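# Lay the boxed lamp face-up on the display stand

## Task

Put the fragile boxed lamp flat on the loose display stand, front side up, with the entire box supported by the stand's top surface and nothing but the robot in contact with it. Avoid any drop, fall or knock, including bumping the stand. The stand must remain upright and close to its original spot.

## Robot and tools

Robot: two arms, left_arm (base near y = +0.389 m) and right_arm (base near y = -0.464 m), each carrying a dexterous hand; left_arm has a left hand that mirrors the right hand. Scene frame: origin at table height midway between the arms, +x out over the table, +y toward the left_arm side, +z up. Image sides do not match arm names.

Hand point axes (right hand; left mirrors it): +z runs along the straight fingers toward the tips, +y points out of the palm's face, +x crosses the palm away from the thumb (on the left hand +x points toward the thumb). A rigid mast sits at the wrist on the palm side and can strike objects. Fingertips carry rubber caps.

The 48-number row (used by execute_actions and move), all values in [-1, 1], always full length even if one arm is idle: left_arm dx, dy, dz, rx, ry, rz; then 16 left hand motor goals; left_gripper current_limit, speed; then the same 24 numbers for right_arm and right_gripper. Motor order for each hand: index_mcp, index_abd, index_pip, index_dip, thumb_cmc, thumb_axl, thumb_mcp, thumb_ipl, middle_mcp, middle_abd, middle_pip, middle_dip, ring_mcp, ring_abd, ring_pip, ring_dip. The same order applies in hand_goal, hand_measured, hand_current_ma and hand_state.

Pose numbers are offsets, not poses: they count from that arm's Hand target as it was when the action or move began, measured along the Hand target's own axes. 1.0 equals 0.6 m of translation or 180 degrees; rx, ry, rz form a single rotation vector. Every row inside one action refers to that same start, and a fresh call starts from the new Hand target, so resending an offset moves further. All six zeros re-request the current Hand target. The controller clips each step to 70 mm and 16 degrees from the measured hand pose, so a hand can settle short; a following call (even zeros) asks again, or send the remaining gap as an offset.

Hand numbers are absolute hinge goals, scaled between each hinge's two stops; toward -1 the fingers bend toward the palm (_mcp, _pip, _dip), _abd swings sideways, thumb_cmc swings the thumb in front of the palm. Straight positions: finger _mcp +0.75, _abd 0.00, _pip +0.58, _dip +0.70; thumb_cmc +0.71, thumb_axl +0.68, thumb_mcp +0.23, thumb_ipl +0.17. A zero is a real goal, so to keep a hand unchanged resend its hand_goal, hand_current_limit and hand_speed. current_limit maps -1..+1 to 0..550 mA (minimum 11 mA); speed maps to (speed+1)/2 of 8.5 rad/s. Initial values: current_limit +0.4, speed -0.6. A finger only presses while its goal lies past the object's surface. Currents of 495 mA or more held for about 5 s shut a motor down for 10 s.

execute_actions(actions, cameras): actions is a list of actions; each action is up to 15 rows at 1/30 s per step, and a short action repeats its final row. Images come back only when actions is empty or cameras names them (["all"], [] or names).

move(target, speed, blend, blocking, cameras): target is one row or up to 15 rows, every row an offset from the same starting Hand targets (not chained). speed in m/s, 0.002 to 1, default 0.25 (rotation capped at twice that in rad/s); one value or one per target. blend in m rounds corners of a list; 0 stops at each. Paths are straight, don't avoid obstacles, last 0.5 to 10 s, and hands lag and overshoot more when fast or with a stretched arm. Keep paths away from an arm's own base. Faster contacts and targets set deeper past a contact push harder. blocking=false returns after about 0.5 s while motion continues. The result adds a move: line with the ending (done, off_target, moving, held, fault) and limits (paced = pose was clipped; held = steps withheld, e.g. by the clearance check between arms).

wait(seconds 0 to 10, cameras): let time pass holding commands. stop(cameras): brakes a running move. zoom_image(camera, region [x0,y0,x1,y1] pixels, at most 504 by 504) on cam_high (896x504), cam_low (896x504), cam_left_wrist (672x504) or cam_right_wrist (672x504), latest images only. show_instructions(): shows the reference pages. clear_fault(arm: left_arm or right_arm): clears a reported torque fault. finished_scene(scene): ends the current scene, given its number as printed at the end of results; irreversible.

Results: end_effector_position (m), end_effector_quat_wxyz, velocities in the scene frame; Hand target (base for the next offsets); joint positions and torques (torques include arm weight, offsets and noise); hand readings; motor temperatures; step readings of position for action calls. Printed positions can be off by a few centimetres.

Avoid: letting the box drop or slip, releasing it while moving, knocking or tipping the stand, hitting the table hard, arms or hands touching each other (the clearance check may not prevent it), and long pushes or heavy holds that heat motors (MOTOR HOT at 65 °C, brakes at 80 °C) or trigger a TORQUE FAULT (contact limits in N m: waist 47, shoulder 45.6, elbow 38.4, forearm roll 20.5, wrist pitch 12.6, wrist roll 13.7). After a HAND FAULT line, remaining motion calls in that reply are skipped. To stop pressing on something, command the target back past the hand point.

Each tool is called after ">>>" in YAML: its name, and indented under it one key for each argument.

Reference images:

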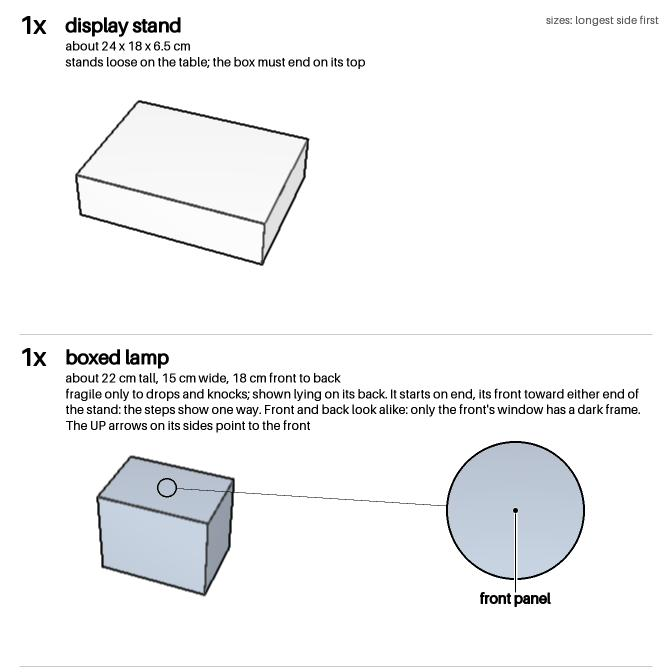

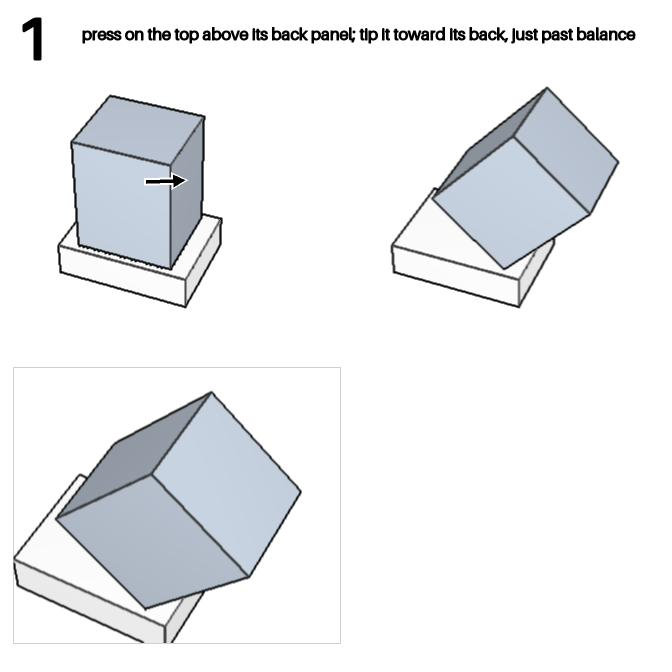

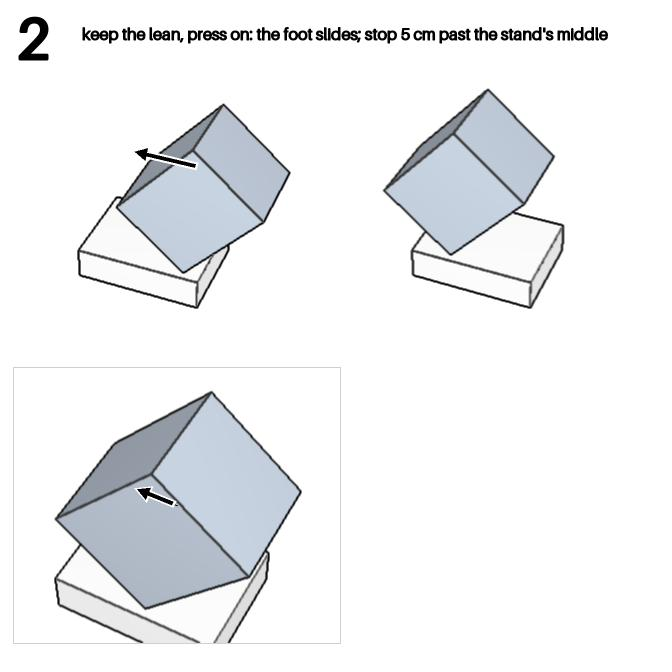

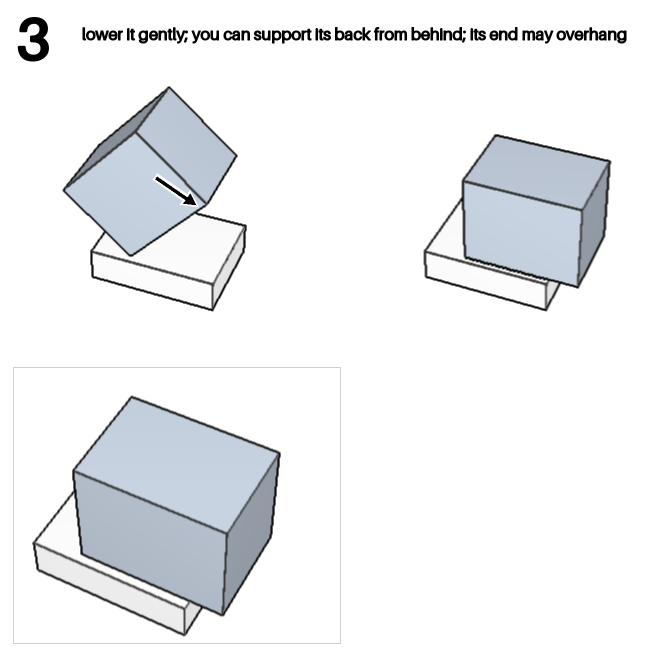

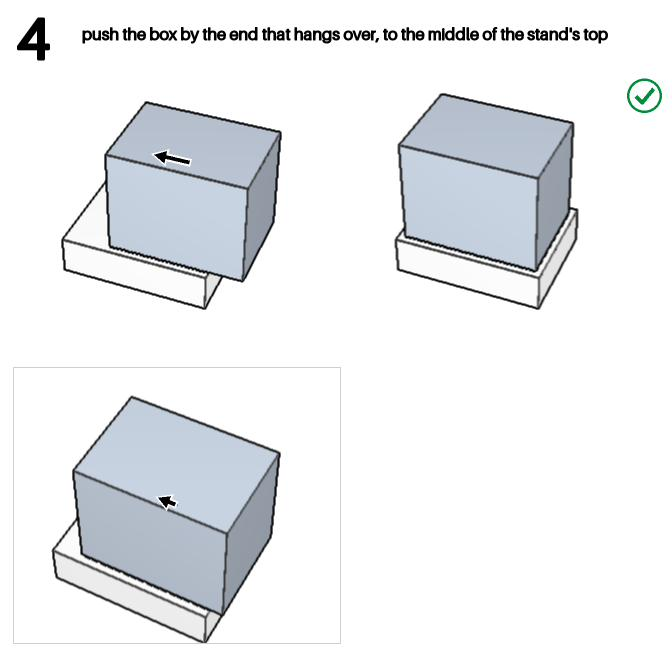

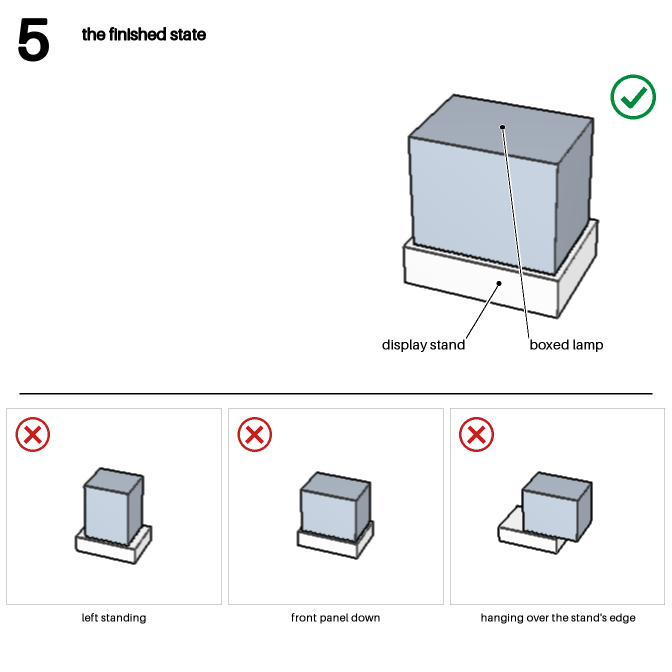

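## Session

>>> execute_actions:
  actions: []

Scene clock: 0.00 s.
left_arm: end_effector_position=(+0.2238, +0.0819, +0.3893) hand_goal=(+0.754, +0.000, +0.576, +0.696, +0.714, +0.678, +0.226, +0.168, +0.754, +0.000, +0.576, +0.696, +0.754, +0.000, +0.576, +0.696) hand_measured=(+0.754, +0.000, +0.576, +0.696, +0.714, +0.678, +0.226, +0.168, +0.754, +0.000, +0.576, +0.696, +0.754, +0.000, +0.576, +0.696) hand_current_ma=(+0, +0, +0, +0, +0, +0, +0, +0, +0, +0, +0, +0, +0, +0, +0, +0) hand_state=(goal, goal, goal, goal, goal, goal, goal, goal, goal, goal, goal, goal, goal, goal, goal, goal) hand_current_limit=0.40 hand_speed=-0.60 end_effector_quat_wxyz=(+0.090, +0.253, +0.759, +0.593) | right_arm: end_effector_position=(+0.4619, -0.8257, +0.1908) hand_goal=(+0.754, +0.000, +0.576, +0.696, +0.714, +0.678, +0.226, +0.168, +0.754, +0.000, +0.576, +0.696, +0.754, +0.000, +0.576, +0.696) hand_measured=(+0.754, +0.000, +0.576, +0.696, +0.714, +0.678, +0.226, +0.168, +0.754, +0.000, +0.576, +0.696, +0.754, +0.000, +0.576, +0.696) hand_current_ma=(+0, +0, +0, +0, +0, +0, +0, +0, +0, +0, +0, +0, +0, +0, +0, +0) hand_state=(goal, goal, goal, goal, goal, goal, goal, goal, goal, goal, goal, goal, goal, goal, goal, goal) hand_current_limit=0.40 hand_speed=-0.60 end_effector_quat_wxyz=(-0.023, +0.780, -0.553, -0.292)
Joint positions: left_arm=[-1.365 -0.577 -1.008 0.605 -1.641 -1.149] | right_arm=[-0.563 -1.124 -1.911 0.055 -1.38 -2.533]
Joint velocities: within noise
Joint torques (N m): no reading
Motor temperatures (°C): left_arm=[27 28 29 31 33 33] | right_arm=[26 30 29 31 27 31]
Hand target: left_arm +0.2238, +0.0819, +0.3893; +0.090, +0.253, +0.759, +0.593 | right_arm +0.4619, -0.8257, +0.1908; -0.023, +0.780, -0.553, -0.292

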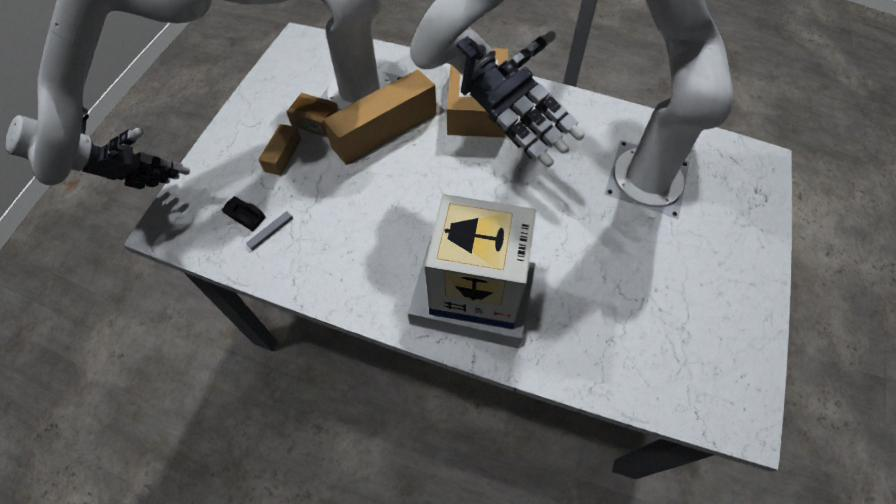

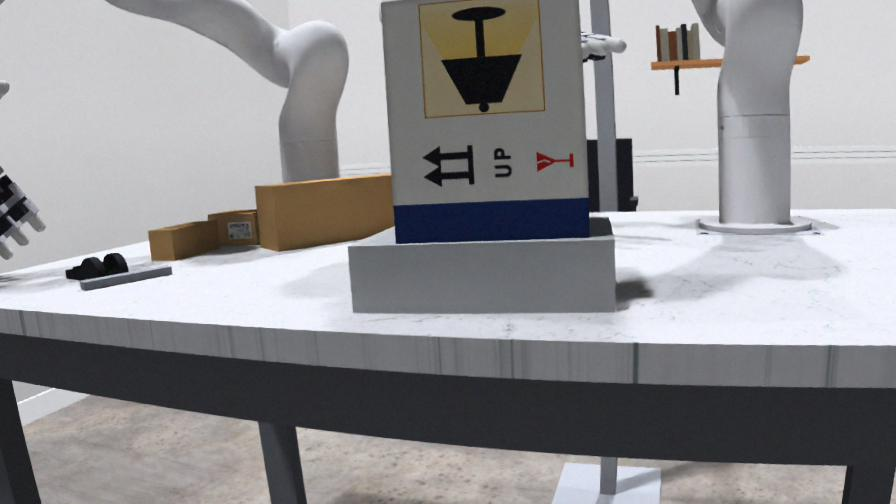

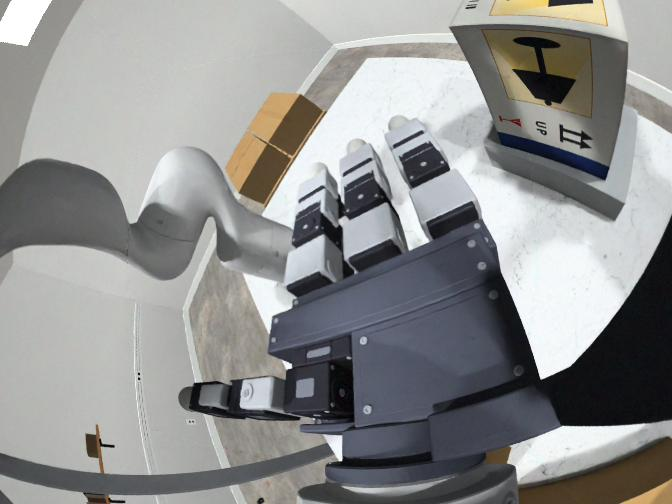

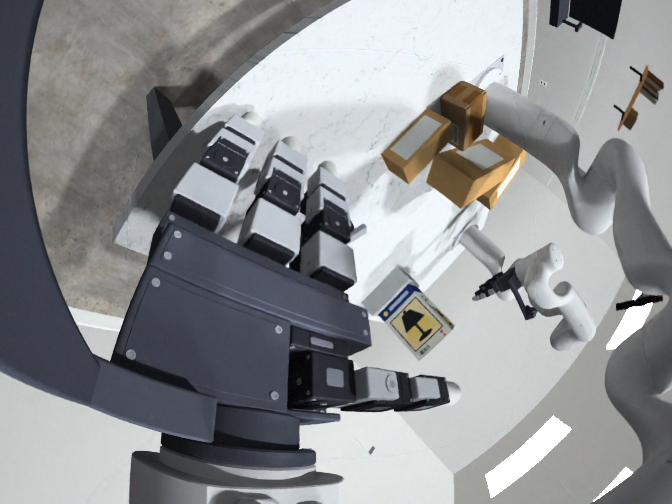

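>>> zoom_image:
  camera: "cam_high"
  region: [380, 170, 600, 360]

>>> zoom_image:
  camera: "cam_low"
  region: [320, 160, 660, 340]

>>> zoom_image:
  camera: "cam_right_wrist"
  region: [350, 240, 500, 380]

Scaled by 2.291 from the camera's 896x504 image, which has a finer 1280x720 frame.

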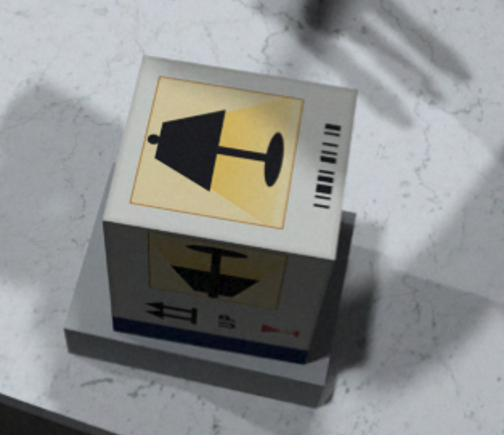

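Scaled by 1.482 from the camera's 896x504 image, which has a finer 1280x720 frame.

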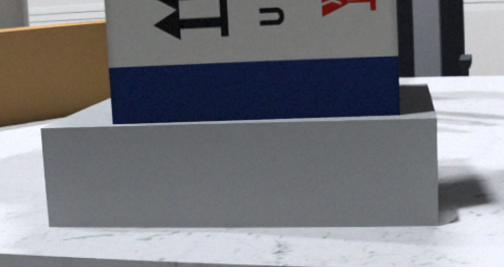

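Scaled by 3.360 from the camera's 672x504 image, which has a finer 960x720 frame.

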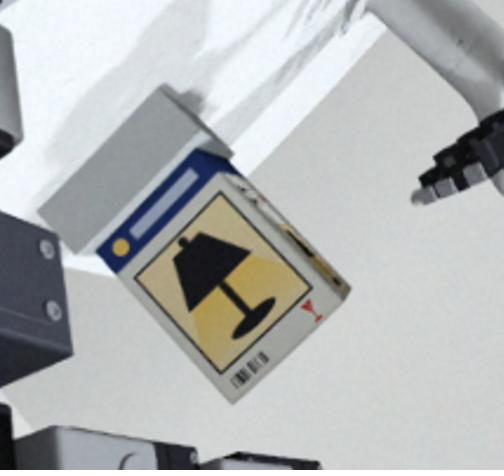

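>>> move:
  target:
    - [0.01,0.2023,0.0285,0.0313,-0.1492,0.189,0.6855,0,0.576,0.696,0.98,0.678,0.226,0.168,0.6855,0,0.576,0.696,0.6855,0,0.576,0.696,0.4,-0.6,-0.3067,-0.0047,-0.1455,0.1506,-0.0649,-0.1884,0.754,0,0.576,0.696,0.714,0.678,0.226,0.168,0.754,0,0.576,0.696,0.754,0,0.576,0.696,0.4,-0.6]
    - [-0.0507,0.2703,0.4007,0.0782,-0.373,0.4726,0.6855,0,0.576,0.696,0.98,0.678,0.226,0.168,0.6855,0,0.576,0.696,0.6855,0,0.576,0.696,0.4,-0.6,-0.575,-0.1898,-0.0517,0.2825,-0.1217,-0.3532,0.754,0,0.576,0.696,0.714,0.678,0.226,0.168,0.754,0,0.576,0.696,0.754,0,0.576,0.696,0.4,-0.6]
    - [-0.3487,0.204,0.4193,0.1043,-0.4973,0.6301,0.6855,0,0.576,0.696,0.98,0.678,0.226,0.168,0.6855,0,0.576,0.696,0.6855,0,0.576,0.696,0.4,-0.6,-0.676,-0.4695,0.2435,0.3766,-0.1623,-0.4709,0.754,0,0.576,0.696,0.714,0.678,0.226,0.168,0.754,0,0.576,0.696,0.754,0,0.576,0.696,0.4,-0.6]
  speed: 0.28
  blend: [0.05,0.05,0]
  cameras: ["all"]

Scene clock: 121.80 s.
left_arm: end_effector_position=(+0.5467, +0.2147, +0.4005) hand_goal=(+0.686, +0.000, +0.576, +0.696, +0.980, +0.678, +0.226, +0.168, +0.686, +0.000, +0.576, +0.696, +0.686, +0.000, +0.576, +0.696) hand_measured=(+0.688, +0.000, +0.576, +0.696, +0.982, +0.678, +0.224, +0.168, +0.688, +0.000, +0.576, +0.696, +0.688, +0.000, +0.576, +0.696) hand_current_ma=(+8, +0, +3, +0, +7, -3, -12, -1, +7, +0, +3, +0, +8, +0, +3, +0) hand_state=(goal, goal, goal, goal, goal, goal, goal, goal, goal, goal, goal, goal, goal, goal, goal, goal) hand_current_limit=0.40 hand_speed=-0.60 end_effector_quat_wxyz=(+0.000, +0.998, +0.056, +0.000) | right_arm: end_effector_position=(+0.5577, -0.3197, +0.1840) hand_goal=(+0.754, +0.000, +0.576, +0.696, +0.714, +0.678, +0.226, +0.168, +0.754, +0.000, +0.576, +0.696, +0.754, +0.000, +0.576, +0.696) hand_measured=(+0.746, +0.000, +0.576, +0.696, +0.708, +0.678, +0.224, +0.168, +0.746, +0.000, +0.576, +0.696, +0.746, +0.000, +0.576, +0.696) hand_current_ma=(-15, +0, +0, +0, -11, -1, -2, +0, -16, +0, +0, +0, -15, +0, +0, +0) hand_state=(goal, goal, goal, goal, goal, goal, goal, goal, goal, goal, goal, goal, goal, goal, goal, goal) hand_current_limit=0.40 hand_speed=-0.60 end_effector_quat_wxyz=(+0.706, -0.706, -0.039, +0.040)
Joint positions: left_arm=[-0.146 -0.132 -1.072 0.001 -0.94 2.838] | right_arm=[-0.085 -0.892 -1.271 1.355 -1.657 -4.342]
Joint torques (N m): left_arm=[4.27 4.62 -21.16 -1.45 -3.31 1.2] | right_arm=[10.33 20.31 -29.43 5.25 -4.13 -1.2]
Hand target: left_arm +0.5467, +0.2147, +0.4005; +0.000, +0.998, +0.056, +0.000 | right_arm +0.5577, -0.3197, +0.1839; +0.706, -0.706, -0.039, +0.040
Off the commanded pose: left_arm 0.000 m, 0 deg | right_arm 0.000 m, 0 deg.
move: done

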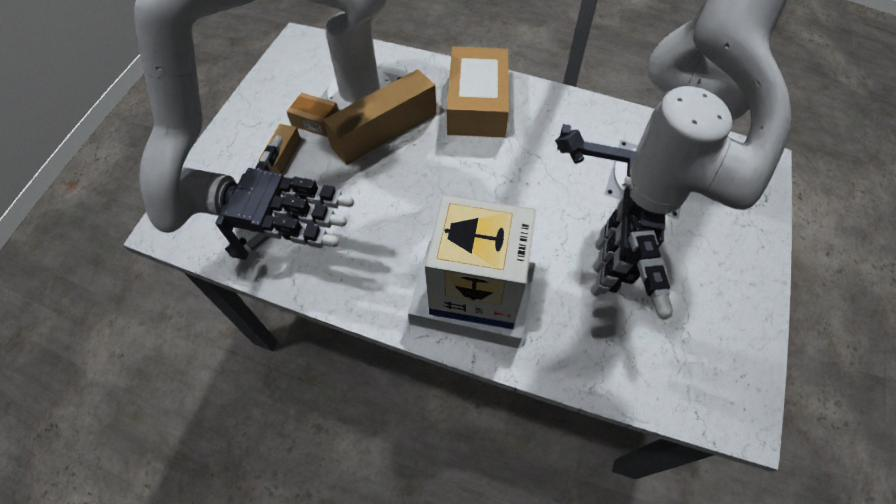

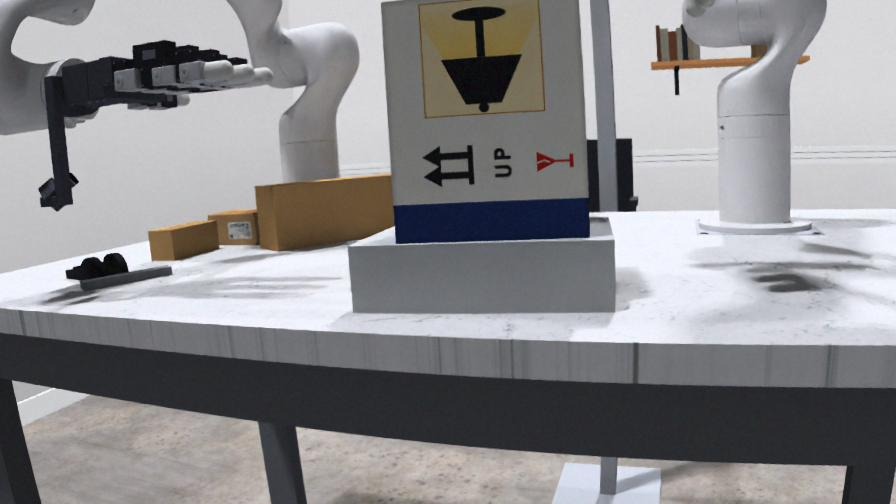

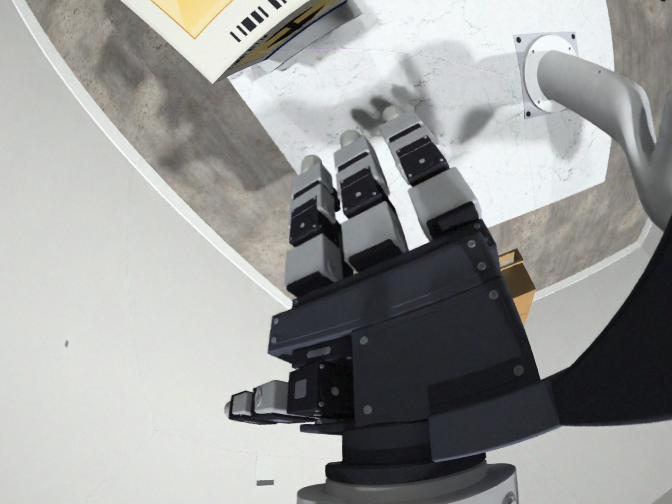

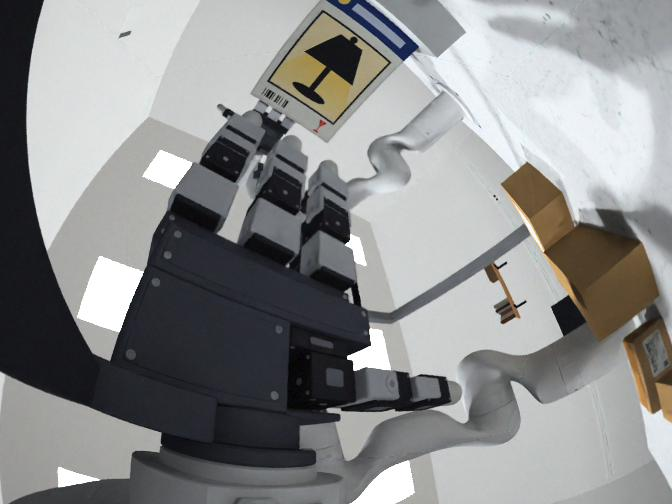

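>>> move:
  target:
    - [0,0.1,0.2,0,0,0,0.6855,0,0.576,0.696,0.98,0.678,0.226,0.168,0.6855,0,0.576,0.696,0.6855,0,0.576,0.696,0.4,-0.6,0.0067,0,0.0708,0,0,0,0.754,0,0.576,0.696,0.714,0.678,0.226,0.168,0.754,0,0.576,0.696,0.754,0,0.576,0.696,0.4,-0.6]
    - [0,0.1583,0.3108,0,0,0,0.6855,0,0.576,0.696,0.98,0.678,0.226,0.168,0.6855,0,0.576,0.696,0.6855,0,0.576,0.696,0.4,-0.6,0.0067,0,0.0708,0,0,0,0.754,0,0.576,0.696,0.714,0.678,0.226,0.168,0.754,0,0.576,0.696,0.754,0,0.576,0.696,0.4,-0.6]
    - [0,0.3,0.3108,0,0,0,0.6855,0,0.576,0.696,0.98,0.678,0.226,0.168,0.6855,0,0.576,0.696,0.6855,0,0.576,0.696,0.4,-0.6,0.0067,0,0.0708,0,0,0,0.754,0,0.576,0.696,0.714,0.678,0.226,0.168,0.754,0,0.576,0.696,0.754,0,0.576,0.696,0.4,-0.6]
  speed: [0.15,0.08,0.03]
  blend: [0.02,0.002,0]
  cameras: ["all"]

>>> zoom_image:
  camera: "cam_low"
  region: [240, 0, 660, 320]

Scene clock: 149.43 s.
left_arm: end_effector_position=(+0.5667, +0.0360, +0.2139) hand_goal=(+0.686, +0.000, +0.576, +0.696, +0.980, +0.678, +0.226, +0.168, +0.686, +0.000, +0.576, +0.696, +0.686, +0.000, +0.576, +0.696) hand_measured=(+0.700, -0.002, +0.584, +0.698, +0.982, +0.678, +0.224, +0.168, +0.698, +0.000, +0.584, +0.698, +0.698, +0.000, +0.584, +0.698) hand_current_ma=(+64, -4, +30, +7, +6, -3, -12, -1, +55, -2, +28, +6, +54, +0, +29, +5) hand_state=(goal, goal, goal, goal, goal, goal, goal, goal, goal, goal, goal, goal, goal, goal, goal, goal) hand_current_limit=0.40 hand_speed=-0.60 end_effector_quat_wxyz=(+0.000, +0.998, +0.056, +0.000) | right_arm: end_effector_position=(+0.5569, -0.2770, +0.1840) hand_goal=(+0.754, +0.000, +0.576, +0.696, +0.714, +0.678, +0.226, +0.168, +0.754, +0.000, +0.576, +0.696, +0.754, +0.000, +0.576, +0.696) hand_measured=(+0.746, +0.000, +0.576, +0.696, +0.708, +0.678, +0.224, +0.168, +0.746, +0.000, +0.576, +0.696, +0.746, +0.000, +0.576, +0.696) hand_current_ma=(-15, +0, +0, +0, -11, -1, -2, +0, -16, +0, +0, +0, -15, +0, +0, +0) hand_state=(goal, goal, goal, goal, goal, goal, goal, goal, goal, goal, goal, goal, goal, goal, goal, goal) hand_current_limit=0.40 hand_speed=-0.60 end_effector_quat_wxyz=(+0.706, -0.706, -0.039, +0.040)
Joint positions: left_arm=[-0.455 -0.535 -1.139 0.001 -0.604 2.529] | right_arm=[-0.014 -0.884 -1.256 1.421 -1.63 -4.344]
Joint torques (N m): left_arm=[-11.49 11.16 -19.31 1.2 -2.67 -1.08] | right_arm=[10.89 42.91 -4.82 5.04 1.29 -1.1]
Hand target: left_arm +0.5667, +0.0359, +0.2139; +0.000, +0.998, +0.056, +0.000 | right_arm +0.5569, -0.2770, +0.1840; +0.706, -0.706, -0.039, +0.040
Off the commanded pose: left_arm 0.000 m, 0 deg | right_arm 0.000 m, 0 deg.
move: done

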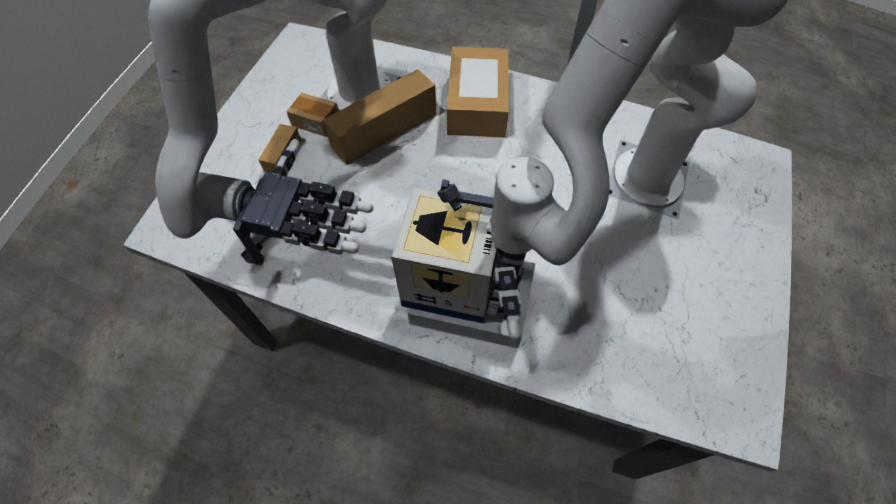

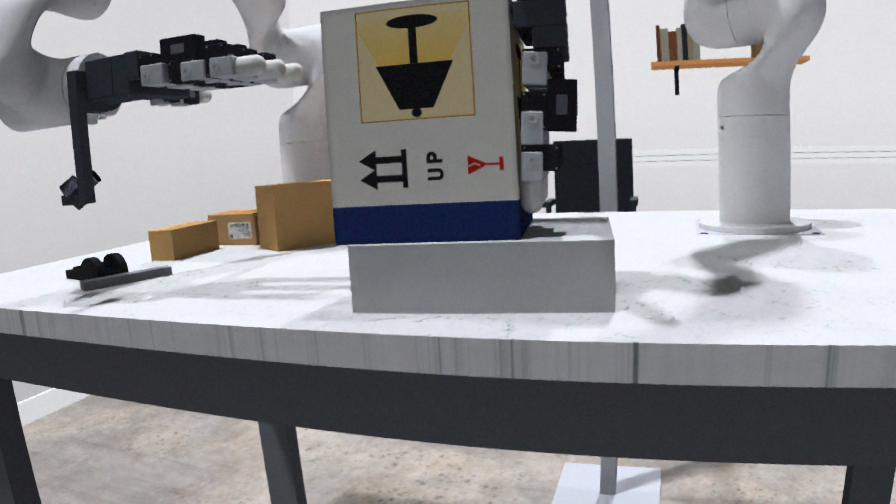

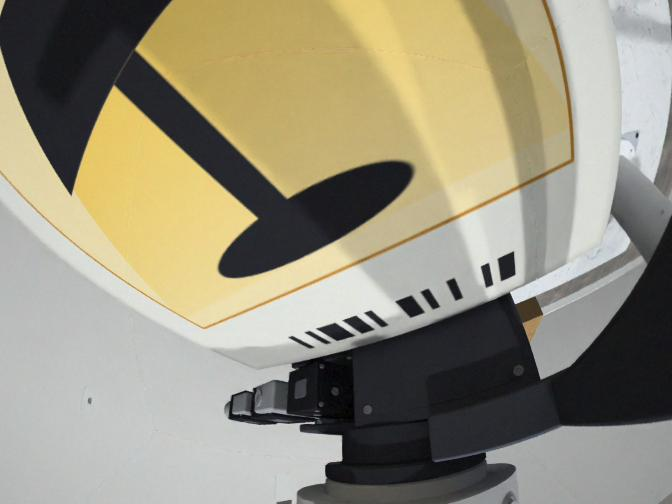

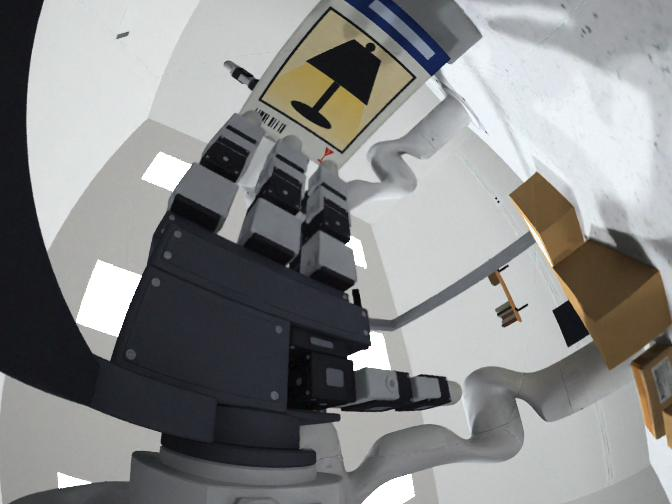

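Scaled by 1.200 from the camera's 896x504 image, which has a finer 1280x720 frame.

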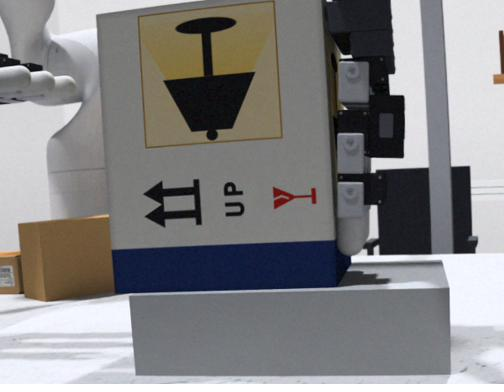

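>>> move:
  target: [0,0.0717,0,0,0,0,0.6855,0,0.576,0.696,0.98,0.678,0.226,0.168,0.6855,0,0.576,0.696,0.6855,0,0.576,0.696,0.4,-0.6,0,0,0,0,0,0,0.754,0,0.576,0.696,0.714,0.678,0.226,0.168,0.754,0,0.576,0.696,0.754,0,0.576,0.696,0.4,-0.6]
  speed: 0.03
  cameras: ["cam_high","cam_low","cam_right_wrist"]

>>> zoom_image:
  camera: "cam_low"
  region: [240, 0, 660, 320]

>>> zoom_image:
  camera: "cam_high"
  region: [320, 160, 560, 360]

Scene clock: 162.43 s.
left_arm: end_effector_position=(+0.5715, -0.0067, +0.2139) hand_goal=(+0.686, +0.000, +0.576, +0.696, +0.980, +0.678, +0.226, +0.168, +0.686, +0.000, +0.576, +0.696, +0.686, +0.000, +0.576, +0.696) hand_measured=(+0.700, -0.002, +0.584, +0.698, +0.982, +0.678, +0.224, +0.168, +0.700, +0.000, +0.584, +0.698, +0.700, +0.000, +0.584, +0.698) hand_current_ma=(+64, -4, +30, +7, +6, -3, -12, -1, +61, -2, +32, +7, +62, +0, +34, +7) hand_state=(goal, goal, goal, goal, goal, goal, goal, goal, goal, goal, goal, goal, goal, goal, goal, goal) hand_current_limit=0.40 hand_speed=-0.60 end_effector_quat_wxyz=(+0.000, +0.998, +0.056, +0.000) | right_arm: end_effector_position=(+0.5569, -0.2770, +0.1840) hand_goal=(+0.754, +0.000, +0.576, +0.696, +0.714, +0.678, +0.226, +0.168, +0.754, +0.000, +0.576, +0.696, +0.754, +0.000, +0.576, +0.696) hand_measured=(+0.746, +0.000, +0.576, +0.696, +0.708, +0.678, +0.224, +0.168, +0.746, +0.000, +0.576, +0.696, +0.746, +0.000, +0.576, +0.696) hand_current_ma=(-15, +0, +0, +0, -11, -1, -2, +0, -16, +0, +0, +0, -15, +0, +0, +0) hand_state=(goal, goal, goal, goal, goal, goal, goal, goal, goal, goal, goal, goal, goal, goal, goal, goal) hand_current_limit=0.40 hand_speed=-0.60 end_effector_quat_wxyz=(+0.706, -0.706, -0.039, +0.040)
Joint positions: left_arm=[-0.515 -0.589 -1.224 0 -0.635 2.469] | right_arm=[-0.014 -0.884 -1.256 1.421 -1.63 -4.344]
Joint torques (N m): left_arm=[-11.25 11.05 -19.42 0.55 -2.62 -1.19] | right_arm=[11.08 44.93 -4.88 4.45 1.28 -1.06]
Hand target: left_arm +0.5715, -0.0068, +0.2139; +0.000, +0.998, +0.056, +0.000 | right_arm +0.5569, -0.2770, +0.1840; +0.706, -0.706, -0.039, +0.040
Off the commanded pose: left_arm 0.000 m, 0 deg | right_arm 0.000 m, 0 deg.
move: done
Images, in order (width x height): cam_high 896x504, cam_low 896x504, cam_right_wrist 672x504.

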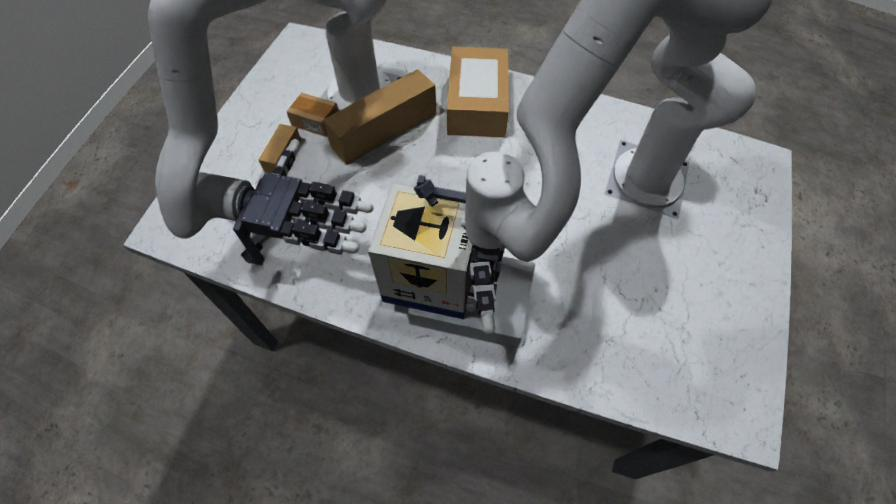

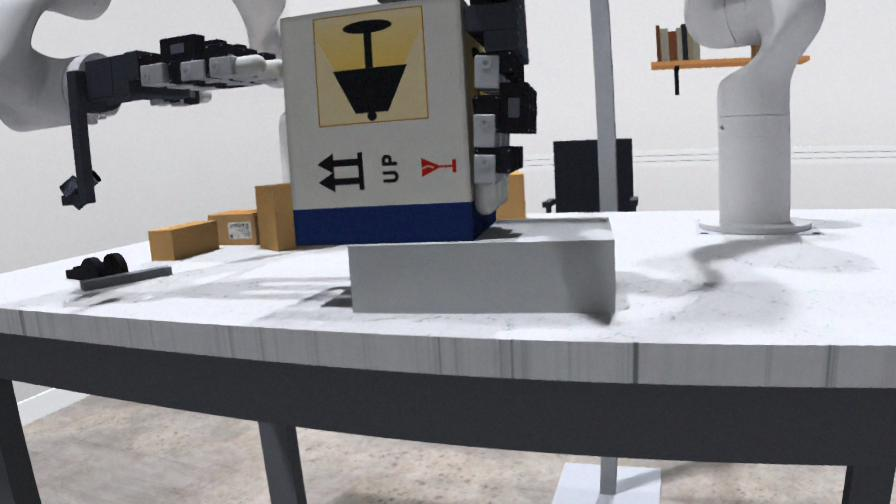

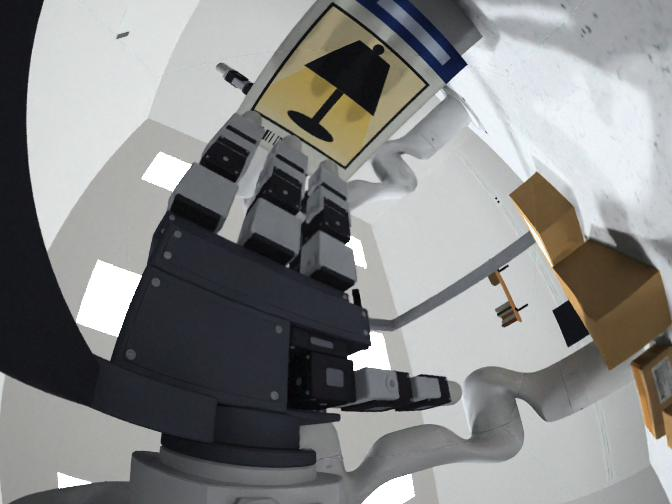

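Scaled by 1.200 from the camera's 896x504 image, which has a finer 1280x720 frame.

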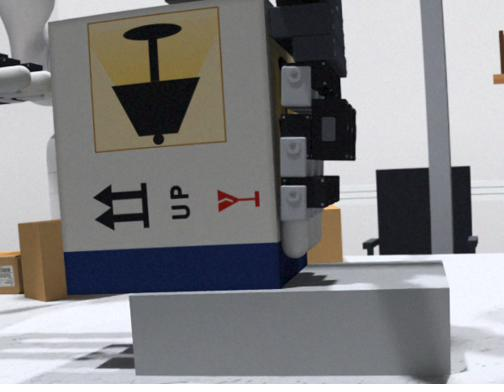

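Scaled by 2.100 from the camera's 896x504 image, which has a finer 1280x720 frame.

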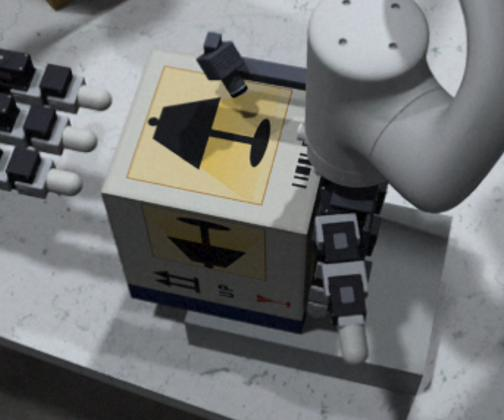

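>>> move:
  target:
    - [0,0,0,0,0,0,0.6855,0,0.576,0.696,0.98,0.678,0.226,0.168,0.6855,0,0.576,0.696,0.6855,0,0.576,0.696,0.4,-0.6,0,0,0.0317,0,0,0,0.754,0,0.576,0.696,0.714,0.678,0.226,0.168,0.754,0,0.576,0.696,0.754,0,0.576,0.696,0.4,-0.6]
    - [0,-0.022,-0.007,-0.0278,0,0,0.6855,0,0.576,0.696,0.98,0.678,0.226,0.168,0.6855,0,0.576,0.696,0.6855,0,0.576,0.696,0.4,-0.6,0,-0.0263,0.0628,0,0,0,0.754,0,0.576,0.696,0.714,0.678,0.226,0.168,0.754,0,0.576,0.696,0.754,0,0.576,0.696,0.4,-0.6]
    - [0,-0.0445,-0.012,-0.0556,0,0,0.6855,0,0.576,0.696,0.98,0.678,0.226,0.168,0.6855,0,0.576,0.696,0.6855,0,0.576,0.696,0.4,-0.6,0,-0.05,0.0947,0,0,0,0.754,0,0.576,0.696,0.714,0.678,0.226,0.168,0.754,0,0.576,0.696,0.754,0,0.576,0.696,0.4,-0.6]
    - [0,-0.0675,-0.0152,-0.0833,0,0,0.6855,0,0.576,0.696,0.98,0.678,0.226,0.168,0.6855,0,0.576,0.696,0.6855,0,0.576,0.696,0.4,-0.6,0,-0.0708,0.1283,0,0,0,0.754,0,0.576,0.696,0.714,0.678,0.226,0.168,0.754,0,0.576,0.696,0.754,0,0.576,0.696,0.4,-0.6]
  speed: 0.025
  blend: [0,0.002,0.002,0]
  cameras: ["cam_high","cam_low","cam_right_wrist"]

>>> zoom_image:
  camera: "cam_low"
  region: [240, 0, 660, 320]

Scene clock: 194.07 s.
left_arm: end_effector_position=(+0.5670, +0.0334, +0.2230) hand_goal=(+0.686, +0.000, +0.576, +0.696, +0.980, +0.678, +0.226, +0.168, +0.686, +0.000, +0.576, +0.696, +0.686, +0.000, +0.576, +0.696) hand_measured=(+0.696, +0.002, +0.582, +0.698, +0.982, +0.678, +0.224, +0.168, +0.696, +0.004, +0.580, +0.698, +0.696, +0.004, +0.580, +0.698) hand_current_ma=(+47, +8, +21, +7, +6, -3, -12, -1, +41, +11, +18, +7, +39, +10, +17, +7) hand_state=(goal, goal, goal, goal, goal, goal, goal, goal, goal, goal, goal, goal, goal, goal, goal, goal) hand_current_limit=0.40 hand_speed=-0.60 end_effector_quat_wxyz=(+0.130, +0.990, +0.055, +0.007) | right_arm: end_effector_position=(+0.5484, -0.2006, +0.2265) hand_goal=(+0.754, +0.000, +0.576, +0.696, +0.714, +0.678, +0.226, +0.168, +0.754, +0.000, +0.576, +0.696, +0.754, +0.000, +0.576, +0.696) hand_measured=(+0.744, +0.002, +0.574, +0.696, +0.708, +0.678, +0.224, +0.168, +0.744, +0.002, +0.574, +0.696, +0.744, +0.000, +0.574, +0.696) hand_current_ma=(-20, +1, -1, +0, -11, -1, -2, +0, -20, +1, -1, +0, -19, +1, -1, +0) hand_state=(goal, goal, goal, goal, goal, goal, goal, goal, goal, goal, goal, goal, goal, goal, goal, goal) hand_current_limit=0.40 hand_speed=-0.60 end_effector_quat_wxyz=(+0.706, -0.706, -0.039, +0.040)
Joint positions: left_arm=[-0.376 -0.511 -1.044 -0.531 -0.454 3.079] | right_arm=[0.115 -0.791 -1.214 1.542 -1.584 -4.289]
Joint torques (N m): left_arm=[7.12 39.56 -3.78 -1.99 3.03 1.4] | right_arm=[13.26 43.09 -5.79 5.44 1.51 1.22]
Hand target: left_arm +0.5670, +0.0334, +0.2230; +0.130, +0.990, +0.055, +0.007 | right_arm +0.5484, -0.2006, +0.2265; +0.706, -0.706, -0.039, +0.040
Off the commanded pose: left_arm 0.000 m, 0 deg | right_arm 0.000 m, 0 deg.
move: done
Images, in order (width x height): cam_high 896x504, cam_low 896x504, cam_right_wrist 672x504.

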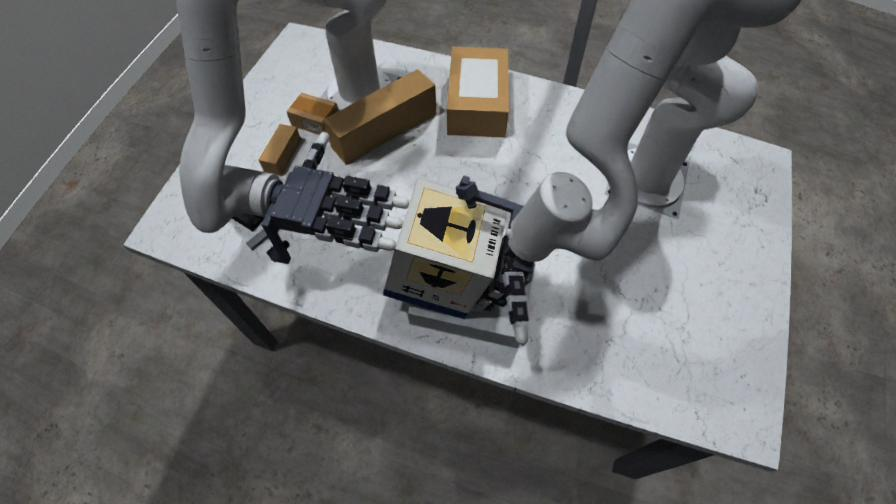

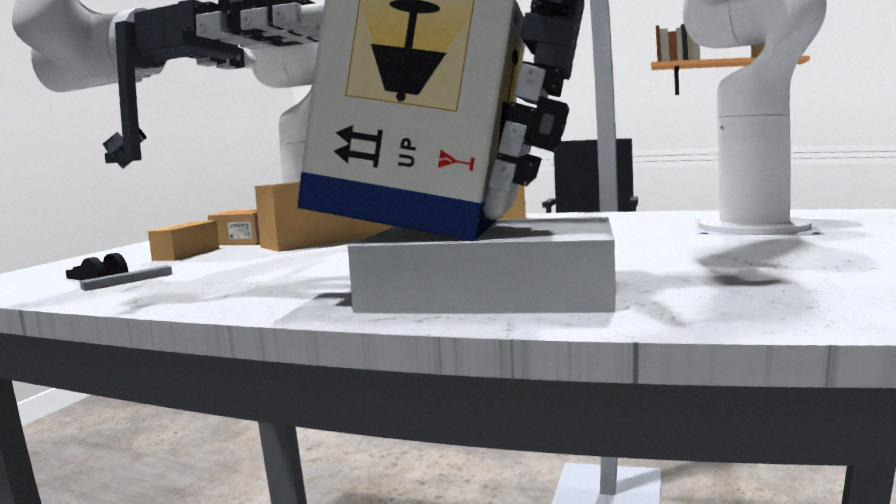

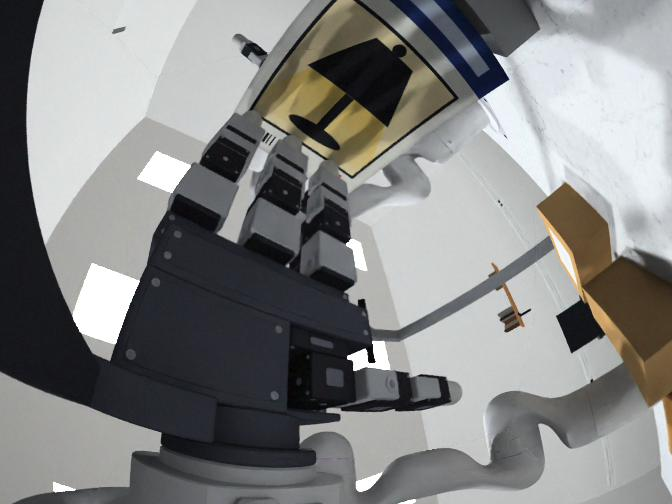

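Scaled by 1.200 from the camera's 896x504 image, which has a finer 1280x720 frame.

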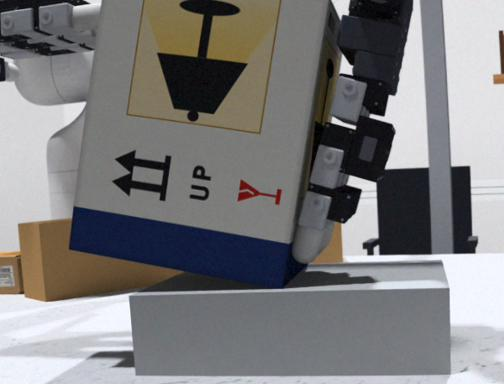

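>>> move:
  target:
    - [0,-0.022,-0.0069,-0.0278,0,0,0.6855,0,0.576,0.696,0.98,0.678,0.226,0.168,0.6855,0,0.576,0.696,0.6855,0,0.576,0.696,0.4,-0.6,0,-0.0178,0.0403,0,0,0,0.754,0,0.576,0.696,0.714,0.678,0.226,0.168,0.754,0,0.576,0.696,0.754,0,0.576,0.696,0.4,-0.6]
    - [0,-0.0444,-0.0119,-0.0556,0,0,0.6855,0,0.576,0.696,0.98,0.678,0.226,0.168,0.6855,0,0.576,0.696,0.6855,0,0.576,0.696,0.4,-0.6,0,-0.0325,0.0803,0,0,0,0.754,0,0.576,0.696,0.714,0.678,0.226,0.168,0.754,0,0.576,0.696,0.754,0,0.576,0.696,0.4,-0.6]
  speed: 0.025
  blend: [0.002,0]
  cameras: ["cam_high","cam_low","cam_left_wrist"]

>>> zoom_image:
  camera: "cam_low"
  region: [240, 0, 660, 320]

Scene clock: 218.27 s.
left_arm: end_effector_position=(+0.5639, +0.0608, +0.2231) hand_goal=(+0.686, +0.000, +0.576, +0.696, +0.980, +0.678, +0.226, +0.168, +0.686, +0.000, +0.576, +0.696, +0.686, +0.000, +0.576, +0.696) hand_measured=(+0.698, -0.002, +0.582, +0.698, +0.982, +0.678, +0.224, +0.168, +0.696, -0.002, +0.582, +0.698, +0.696, -0.002, +0.582, +0.698) hand_current_ma=(+53, -4, +21, +7, +6, -3, -12, -1, +47, -6, +21, +7, +46, -5, +20, +7) hand_state=(goal, goal, goal, goal, goal, goal, goal, goal, goal, goal, goal, goal, goal, goal, goal, goal) hand_current_limit=0.40 hand_speed=-0.60 end_effector_quat_wxyz=(+0.216, +0.975, +0.054, +0.012) | right_arm: end_effector_position=(+0.5430, -0.1527, +0.2460) hand_goal=(+0.754, +0.000, +0.576, +0.696, +0.714, +0.678, +0.226, +0.168, +0.754, +0.000, +0.576, +0.696, +0.754, +0.000, +0.576, +0.696) hand_measured=(+0.756, +0.002, +0.580, +0.698, +0.708, +0.678, +0.224, +0.168, +0.756, +0.002, +0.580, +0.698, +0.754, +0.000, +0.578, +0.698) hand_current_ma=(+3, +3, +5, +2, -11, -1, -2, +0, +2, +2, +5, +2, +0, +1, +4, +2) hand_state=(goal, goal, goal, goal, goal, goal, goal, goal, goal, goal, goal, goal, goal, goal, goal, goal) hand_current_limit=0.40 hand_speed=-0.60 end_effector_quat_wxyz=(+0.706, -0.706, -0.039, +0.040)
Joint positions: left_arm=[-0.277 -0.506 -0.955 -1.023 -0.465 3.64] | right_arm=[0.197 -0.756 -1.21 1.616 -1.549 -4.258]
Joint torques (N m): left_arm=[8.26 8.5 -3.54 -3 -3.81 1.35] | right_arm=[11.9 40.25 -33.09 5.39 1.8 1.11]
Hand target: left_arm +0.5639, +0.0608, +0.2231; +0.216, +0.975, +0.054, +0.012 | right_arm +0.5430, -0.1527, +0.2460; +0.706, -0.706, -0.039, +0.040
Off the commanded pose: left_arm 0.000 m, 0 deg | right_arm 0.000 m, 0 deg.
move: done
Images, in order (width x height): cam_high 896x504, cam_low 896x504, cam_left_wrist 672x504.

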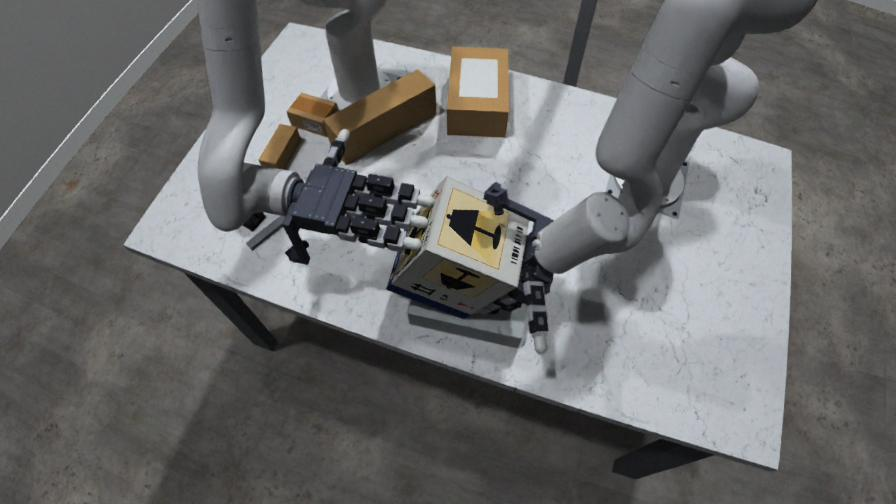

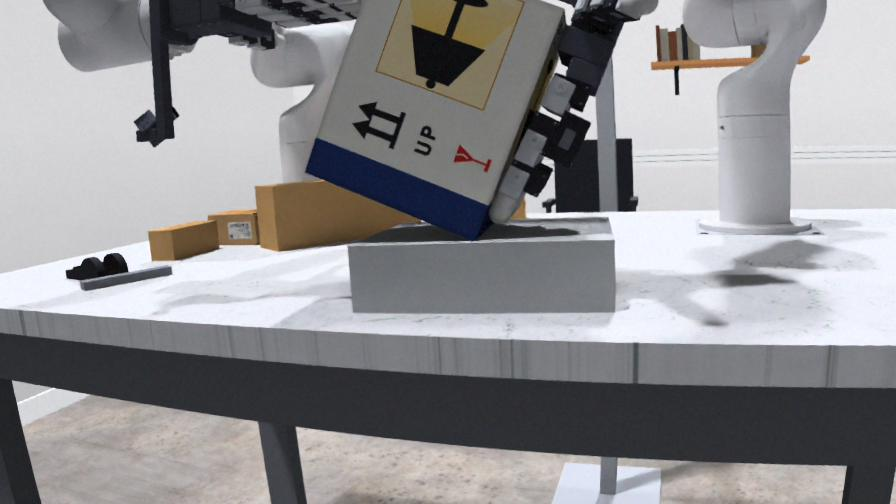

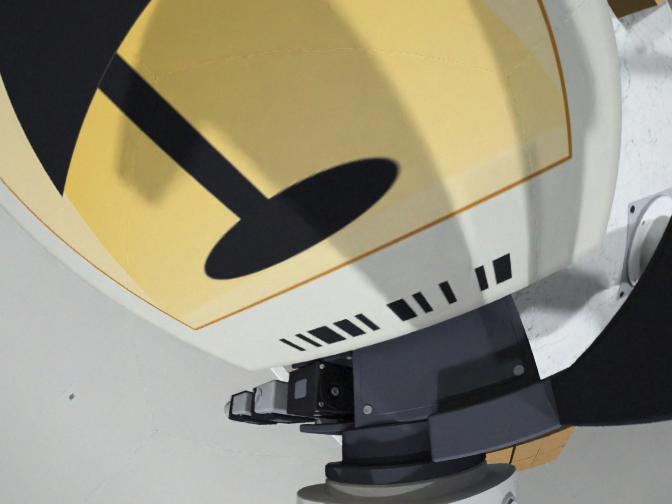

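Scaled by 1.200 from the camera's 896x504 image, which has a finer 1280x720 frame.

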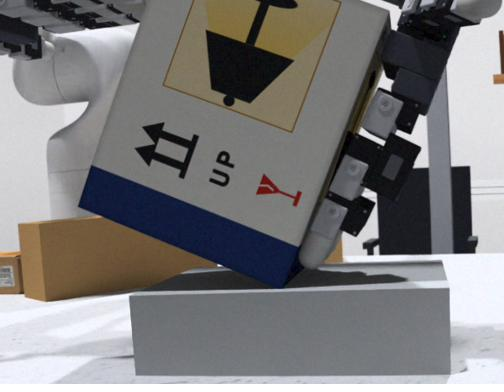

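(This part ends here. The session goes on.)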